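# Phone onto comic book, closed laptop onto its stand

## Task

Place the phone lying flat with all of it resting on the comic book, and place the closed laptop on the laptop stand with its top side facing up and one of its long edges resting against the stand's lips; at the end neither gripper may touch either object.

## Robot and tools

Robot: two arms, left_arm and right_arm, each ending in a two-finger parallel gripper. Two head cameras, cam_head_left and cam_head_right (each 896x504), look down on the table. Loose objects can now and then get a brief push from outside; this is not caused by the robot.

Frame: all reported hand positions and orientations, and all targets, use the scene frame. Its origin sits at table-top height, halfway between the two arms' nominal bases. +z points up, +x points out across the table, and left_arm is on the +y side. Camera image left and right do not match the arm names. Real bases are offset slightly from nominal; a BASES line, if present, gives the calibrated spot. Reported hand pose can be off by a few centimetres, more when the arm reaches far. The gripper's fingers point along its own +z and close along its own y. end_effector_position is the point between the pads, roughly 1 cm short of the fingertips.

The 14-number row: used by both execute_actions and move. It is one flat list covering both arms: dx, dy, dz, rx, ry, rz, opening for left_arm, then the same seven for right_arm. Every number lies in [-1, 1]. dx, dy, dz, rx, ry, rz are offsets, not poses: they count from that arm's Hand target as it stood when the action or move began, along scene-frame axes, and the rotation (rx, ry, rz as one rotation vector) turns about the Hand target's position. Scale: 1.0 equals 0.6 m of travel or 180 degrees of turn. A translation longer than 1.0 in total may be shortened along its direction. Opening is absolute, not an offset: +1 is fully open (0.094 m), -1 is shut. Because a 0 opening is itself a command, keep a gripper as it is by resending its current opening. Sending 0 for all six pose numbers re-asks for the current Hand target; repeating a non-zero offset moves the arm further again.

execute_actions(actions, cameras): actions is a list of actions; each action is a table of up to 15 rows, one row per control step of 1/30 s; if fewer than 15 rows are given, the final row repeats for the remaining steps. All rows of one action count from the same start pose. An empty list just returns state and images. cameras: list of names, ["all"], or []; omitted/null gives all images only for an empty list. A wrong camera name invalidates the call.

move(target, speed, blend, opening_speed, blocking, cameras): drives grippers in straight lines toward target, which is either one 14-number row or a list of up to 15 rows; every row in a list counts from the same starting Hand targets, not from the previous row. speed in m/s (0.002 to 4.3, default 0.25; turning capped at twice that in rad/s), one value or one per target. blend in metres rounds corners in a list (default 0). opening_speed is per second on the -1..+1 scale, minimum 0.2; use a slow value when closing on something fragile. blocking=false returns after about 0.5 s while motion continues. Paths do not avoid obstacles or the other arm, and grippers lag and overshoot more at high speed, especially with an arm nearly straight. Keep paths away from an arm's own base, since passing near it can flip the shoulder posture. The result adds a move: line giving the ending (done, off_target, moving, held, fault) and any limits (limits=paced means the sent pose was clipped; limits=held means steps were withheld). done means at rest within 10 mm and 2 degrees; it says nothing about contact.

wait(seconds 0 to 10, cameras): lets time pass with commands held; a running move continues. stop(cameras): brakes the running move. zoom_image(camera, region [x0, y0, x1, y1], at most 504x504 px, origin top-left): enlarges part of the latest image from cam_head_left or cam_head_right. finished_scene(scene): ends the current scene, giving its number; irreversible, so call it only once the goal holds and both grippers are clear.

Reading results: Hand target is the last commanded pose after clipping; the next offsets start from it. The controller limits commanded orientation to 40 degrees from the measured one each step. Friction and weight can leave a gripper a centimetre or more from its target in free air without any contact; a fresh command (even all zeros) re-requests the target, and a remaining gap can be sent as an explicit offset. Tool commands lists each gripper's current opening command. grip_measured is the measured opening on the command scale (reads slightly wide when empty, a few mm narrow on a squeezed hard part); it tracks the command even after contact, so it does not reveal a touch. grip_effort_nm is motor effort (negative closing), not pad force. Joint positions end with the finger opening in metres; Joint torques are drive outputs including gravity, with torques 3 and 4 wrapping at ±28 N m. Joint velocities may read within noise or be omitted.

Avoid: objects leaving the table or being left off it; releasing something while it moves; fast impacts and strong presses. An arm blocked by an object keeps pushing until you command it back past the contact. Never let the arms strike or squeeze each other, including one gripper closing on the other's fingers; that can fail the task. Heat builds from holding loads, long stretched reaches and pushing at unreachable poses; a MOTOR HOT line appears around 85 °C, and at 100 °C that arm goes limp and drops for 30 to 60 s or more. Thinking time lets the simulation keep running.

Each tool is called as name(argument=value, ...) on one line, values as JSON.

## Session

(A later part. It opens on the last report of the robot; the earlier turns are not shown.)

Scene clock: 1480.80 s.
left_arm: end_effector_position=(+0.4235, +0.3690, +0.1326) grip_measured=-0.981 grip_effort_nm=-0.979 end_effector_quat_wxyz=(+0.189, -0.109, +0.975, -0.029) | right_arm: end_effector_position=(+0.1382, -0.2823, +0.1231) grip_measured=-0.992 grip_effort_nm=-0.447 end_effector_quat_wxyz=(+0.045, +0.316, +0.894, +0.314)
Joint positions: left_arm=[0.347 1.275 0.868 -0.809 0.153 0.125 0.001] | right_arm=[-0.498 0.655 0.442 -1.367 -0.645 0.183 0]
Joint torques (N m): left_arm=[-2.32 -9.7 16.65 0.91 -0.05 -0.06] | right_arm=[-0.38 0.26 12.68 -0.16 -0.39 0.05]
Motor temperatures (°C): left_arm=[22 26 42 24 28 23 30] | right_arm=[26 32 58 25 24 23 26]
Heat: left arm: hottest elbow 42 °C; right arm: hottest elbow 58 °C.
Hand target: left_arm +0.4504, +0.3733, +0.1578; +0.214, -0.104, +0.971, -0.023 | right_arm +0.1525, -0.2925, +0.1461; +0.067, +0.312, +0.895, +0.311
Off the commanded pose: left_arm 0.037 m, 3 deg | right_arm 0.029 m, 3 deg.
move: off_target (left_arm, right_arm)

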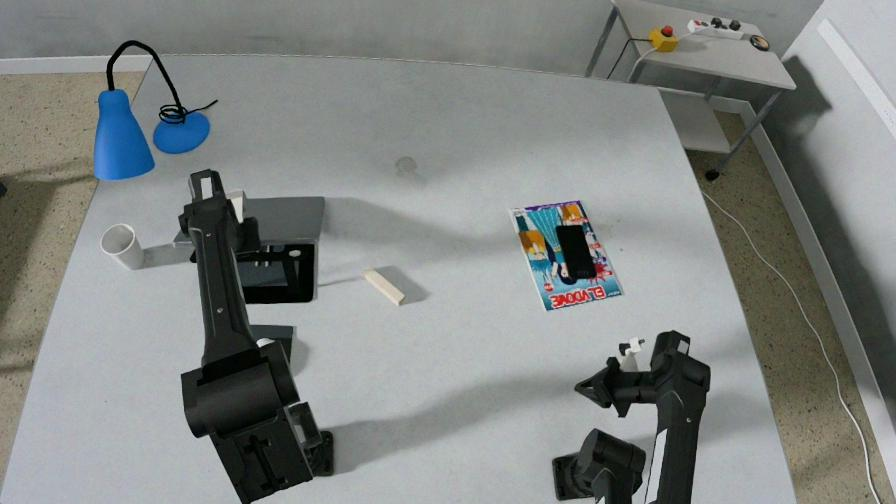

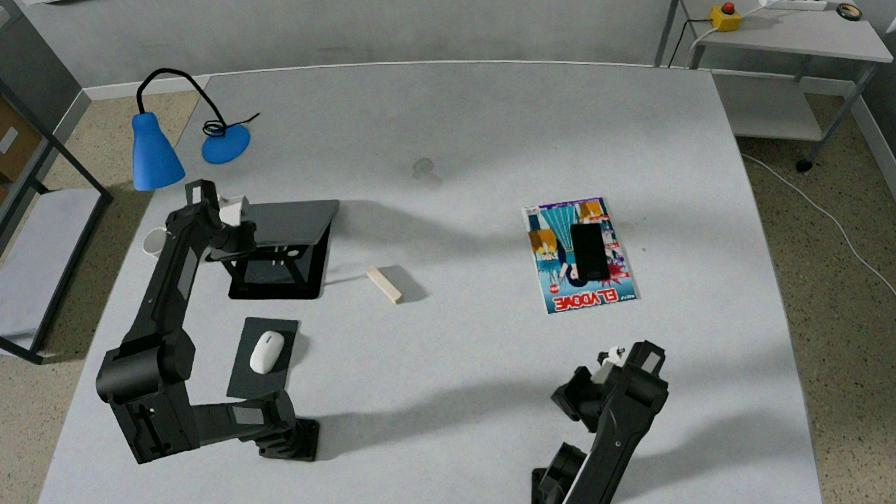

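move(target=[[0.04,0,0.0,0,0,0,-1,0,0,0,0,0,0,-1]], speed=0.03, cameras=["all"])

zoom_image(camera="cam_head_left", region=[160, 150, 340, 310])

zoom_image(camera="cam_head_right", region=[180, 150, 360, 310])

Scene clock: 1486.50 s.
left_arm: end_effector_position=(+0.4278, +0.3690, +0.1327) grip_measured=-0.981 grip_effort_nm=-0.984 end_effector_quat_wxyz=(+0.175, -0.116, +0.977, -0.028) | right_arm: end_effector_position=(+0.1382, -0.2823, +0.1231) grip_measured=-0.992 grip_effort_nm=-0.447 end_effector_quat_wxyz=(+0.045, +0.316, +0.894, +0.314)
Joint positions: left_arm=[0.338 1.299 0.896 -0.838 0.139 0.106 0.001] | right_arm=[-0.498 0.655 0.442 -1.367 -0.645 0.183 0]
Joint torques (N m): left_arm=[-3.6 -7.77 18.62 2 0.18 -0.13] | right_arm=[-0.38 0.21 12.7 -0.17 -0.39 0.05]
Motor temperatures (°C): left_arm=[22 26 43 24 28 23 30] | right_arm=[26 32 58 25 24 23 26]
Heat: left arm: hottest elbow 43 °C; right arm: hottest elbow 58 °C.
Hand target: left_arm +0.4744, +0.3733, +0.1577; +0.214, -0.104, +0.971, -0.023 | right_arm +0.1525, -0.2925, +0.1461; +0.067, +0.312, +0.895, +0.311
Off the commanded pose: left_arm 0.053 m, 5 deg | right_arm 0.029 m, 3 deg.
move: off_target (left_arm, right_arm)

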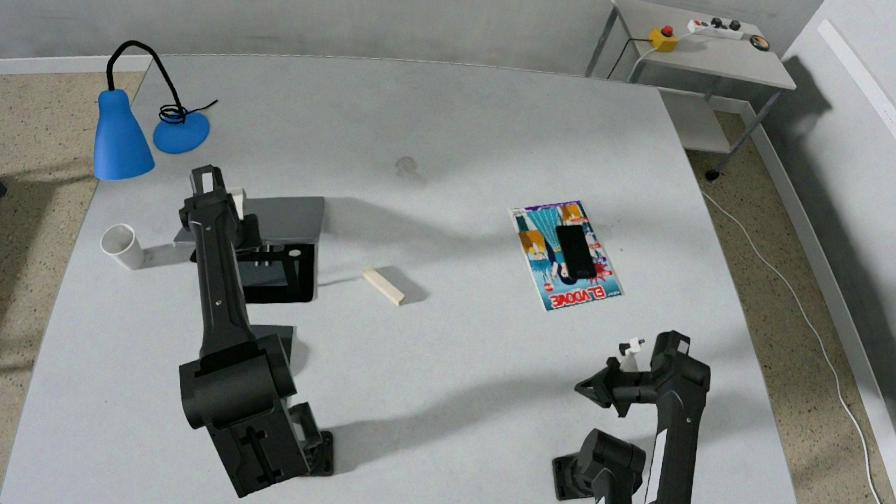

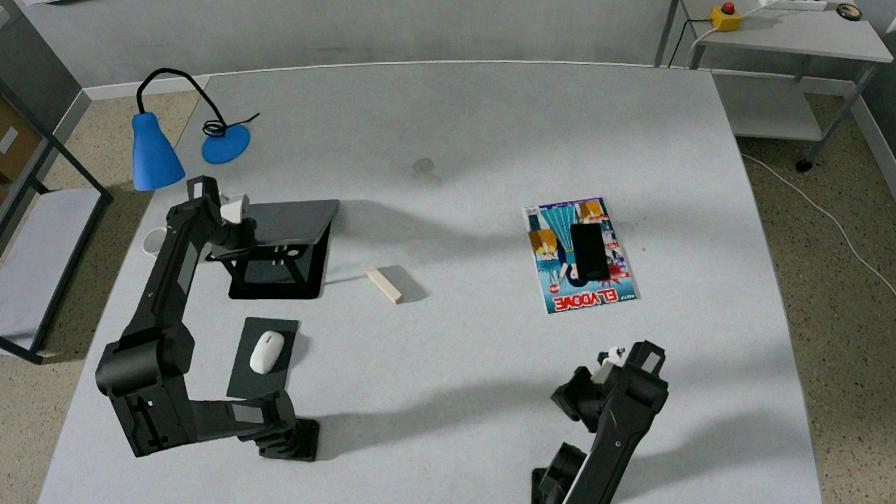

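Scaled by 2.800.

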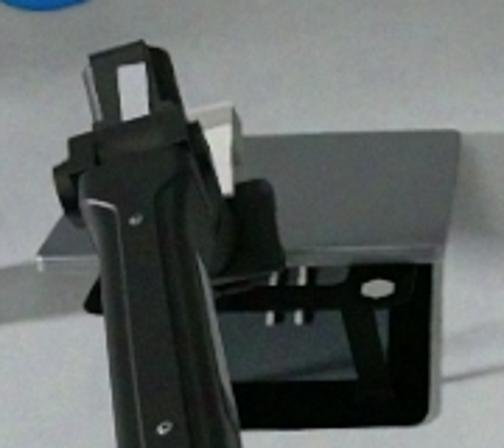

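Scaled by 2.800.

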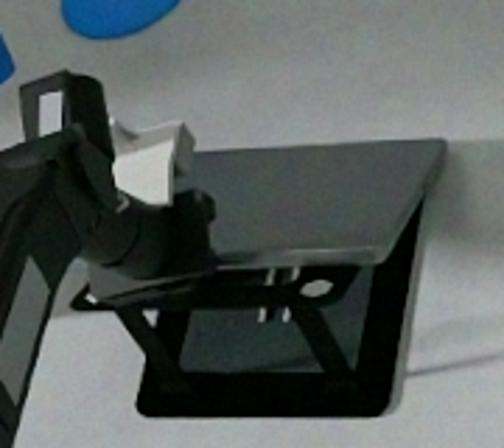

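move(target=[[-0.12,0,0.0,0,0,0,-1,0,0,0,0,0,0,-1],[-0.14,0,0.12,0,0,0,-1,0,0,0,0,0,0,-1],[-0.3,-0.05,0.15,0,0,0,-1,0,0,0,0,0,0,-1]], speed=0.08, cameras=["all"])

zoom_image(camera="cam_head_left", region=[160, 150, 340, 310])

zoom_image(camera="cam_head_right", region=[180, 150, 360, 310])

Scene clock: 1494.20 s.
left_arm: end_effector_position=(+0.3005, +0.3422, +0.2511) grip_measured=-0.981 grip_effort_nm=-0.979 end_effector_quat_wxyz=(+0.218, -0.101, +0.970, -0.022) | right_arm: end_effector_position=(+0.1382, -0.2823, +0.1231) grip_measured=-0.992 grip_effort_nm=-0.447 end_effector_quat_wxyz=(+0.045, +0.316, +0.894, +0.314)
Joint positions: left_arm=[0.441 0.81 0.87 -1.231 0.194 0.224 0.001] | right_arm=[-0.498 0.655 0.442 -1.367 -0.645 0.183 0]
Joint torques (N m): left_arm=[-0.5 -4.84 10.17 0.4 0.24 0.09] | right_arm=[-0.32 0.21 12.71 -0.18 -0.4 0.05]
Motor temperatures (°C): left_arm=[22 26 43 24 28 23 30] | right_arm=[26 32 58 25 24 23 26]
Heat: left arm: hottest elbow 43 °C; right arm: hottest elbow 58 °C.
Hand target: left_arm +0.2943, +0.3433, +0.2477; +0.214, -0.104, +0.971, -0.023 | right_arm +0.1525, -0.2925, +0.1461; +0.067, +0.312, +0.895, +0.311
Off the commanded pose: left_arm 0.007 m, 1 deg | right_arm 0.029 m, 3 deg.
move: off_target (right_arm)

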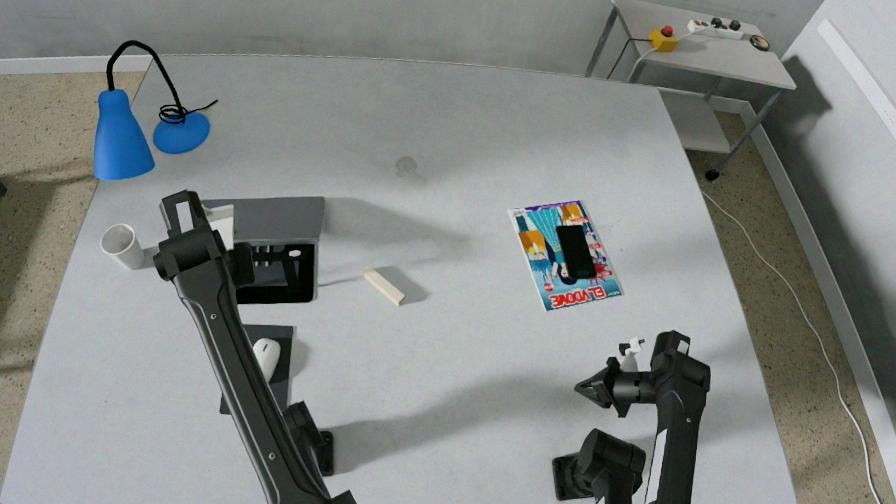

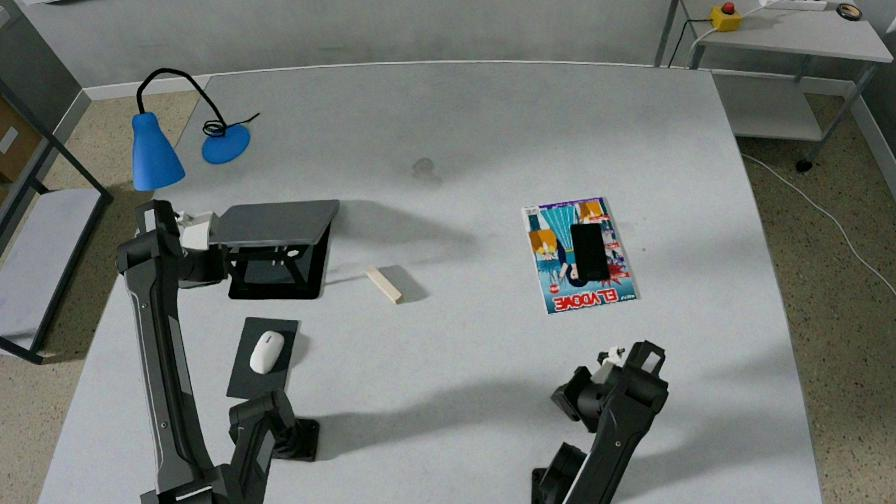

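Scaled by 2.800.

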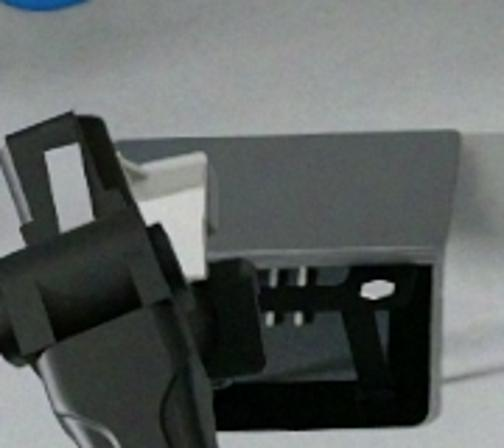

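Scaled by 2.800.

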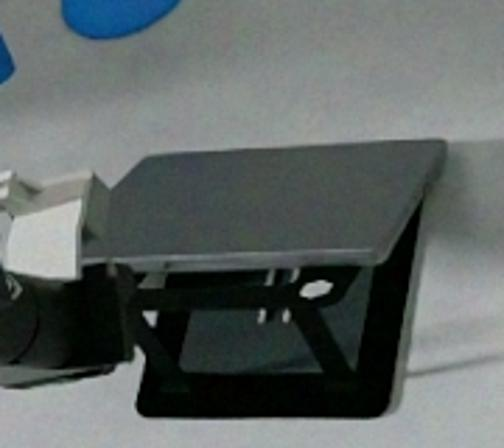

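move(target=[[-0.12,-0.15,0.03,0,0,0,-1,0,0,0,0,0,0,-1]], speed=0.2, cameras=["all"])

zoom_image(camera="cam_head_left", region=[160, 170, 350, 310])

zoom_image(camera="cam_head_left", region=[490, 190, 640, 320])

Scene clock: 1504.57 s.
left_arm: end_effector_position=(+0.2254, +0.2561, +0.2697) grip_measured=-0.981 grip_effort_nm=-0.984 end_effector_quat_wxyz=(+0.221, -0.106, +0.969, -0.022) | right_arm: end_effector_position=(+0.1382, -0.2823, +0.1231) grip_measured=-0.992 grip_effort_nm=-0.452 end_effector_quat_wxyz=(+0.045, +0.316, +0.894, +0.314)
Joint positions: left_arm=[0.079 0.512 0.821 -1.433 0.042 -0.12 0.001] | right_arm=[-0.498 0.655 0.442 -1.367 -0.645 0.183 0]
Joint torques (N m): left_arm=[-2.26 -0.5 10.04 1.01 -0.12 -0.05] | right_arm=[-0.38 0.21 12.7 -0.17 -0.4 0.05]
Motor temperatures (°C): left_arm=[22 26 43 24 28 23 30] | right_arm=[26 32 58 25 24 23 26]
Heat: left arm: hottest elbow 43 °C; right arm: hottest elbow 58 °C.
Hand target: left_arm +0.2224, +0.2533, +0.2657; +0.214, -0.104, +0.971, -0.023 | right_arm +0.1525, -0.2925, +0.1461; +0.067, +0.312, +0.895, +0.311
Off the commanded pose: left_arm 0.006 m, 1 deg | right_arm 0.029 m, 3 deg.
move: off_target (right_arm)

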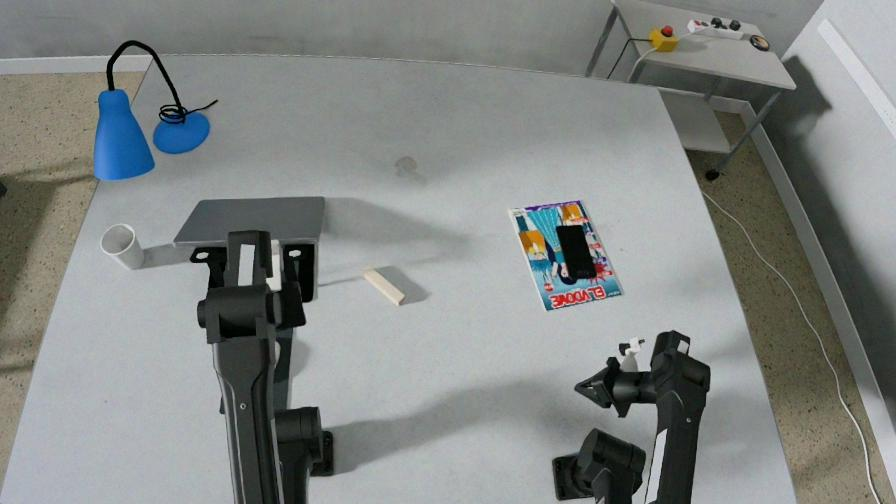

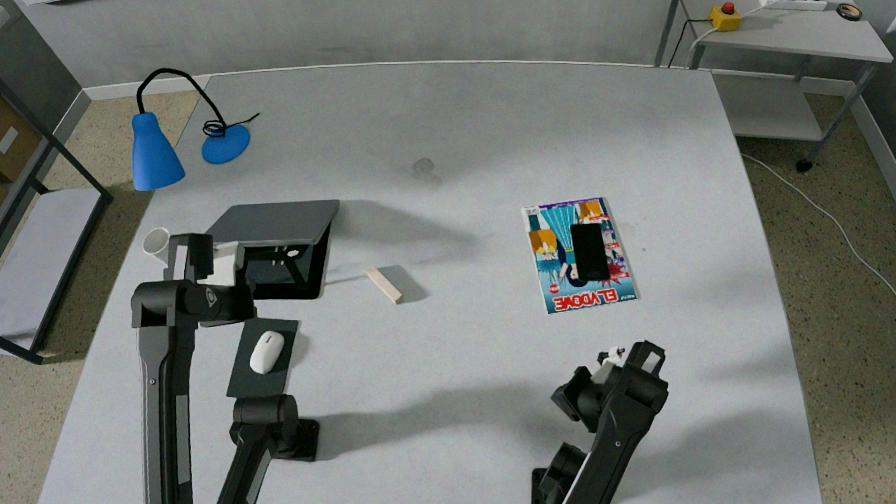

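Scaled by 2.653.

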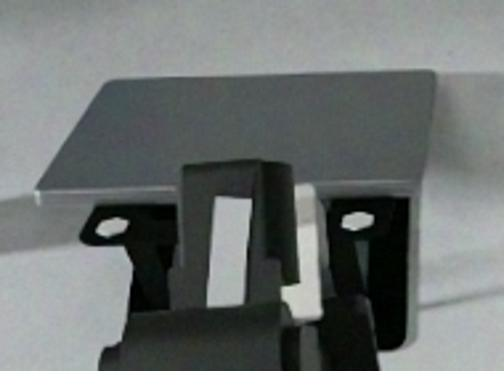

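Scaled by 3.360.

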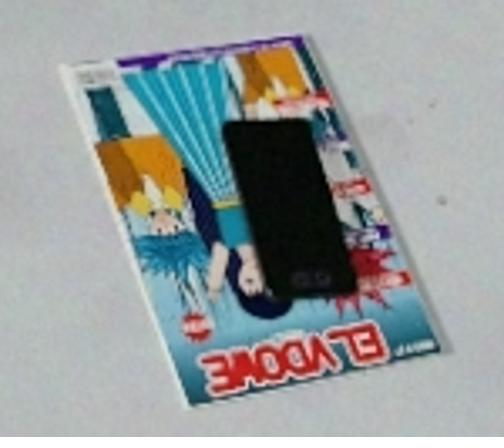

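finished_scene(scene=1)

The scene is finished: the task was done.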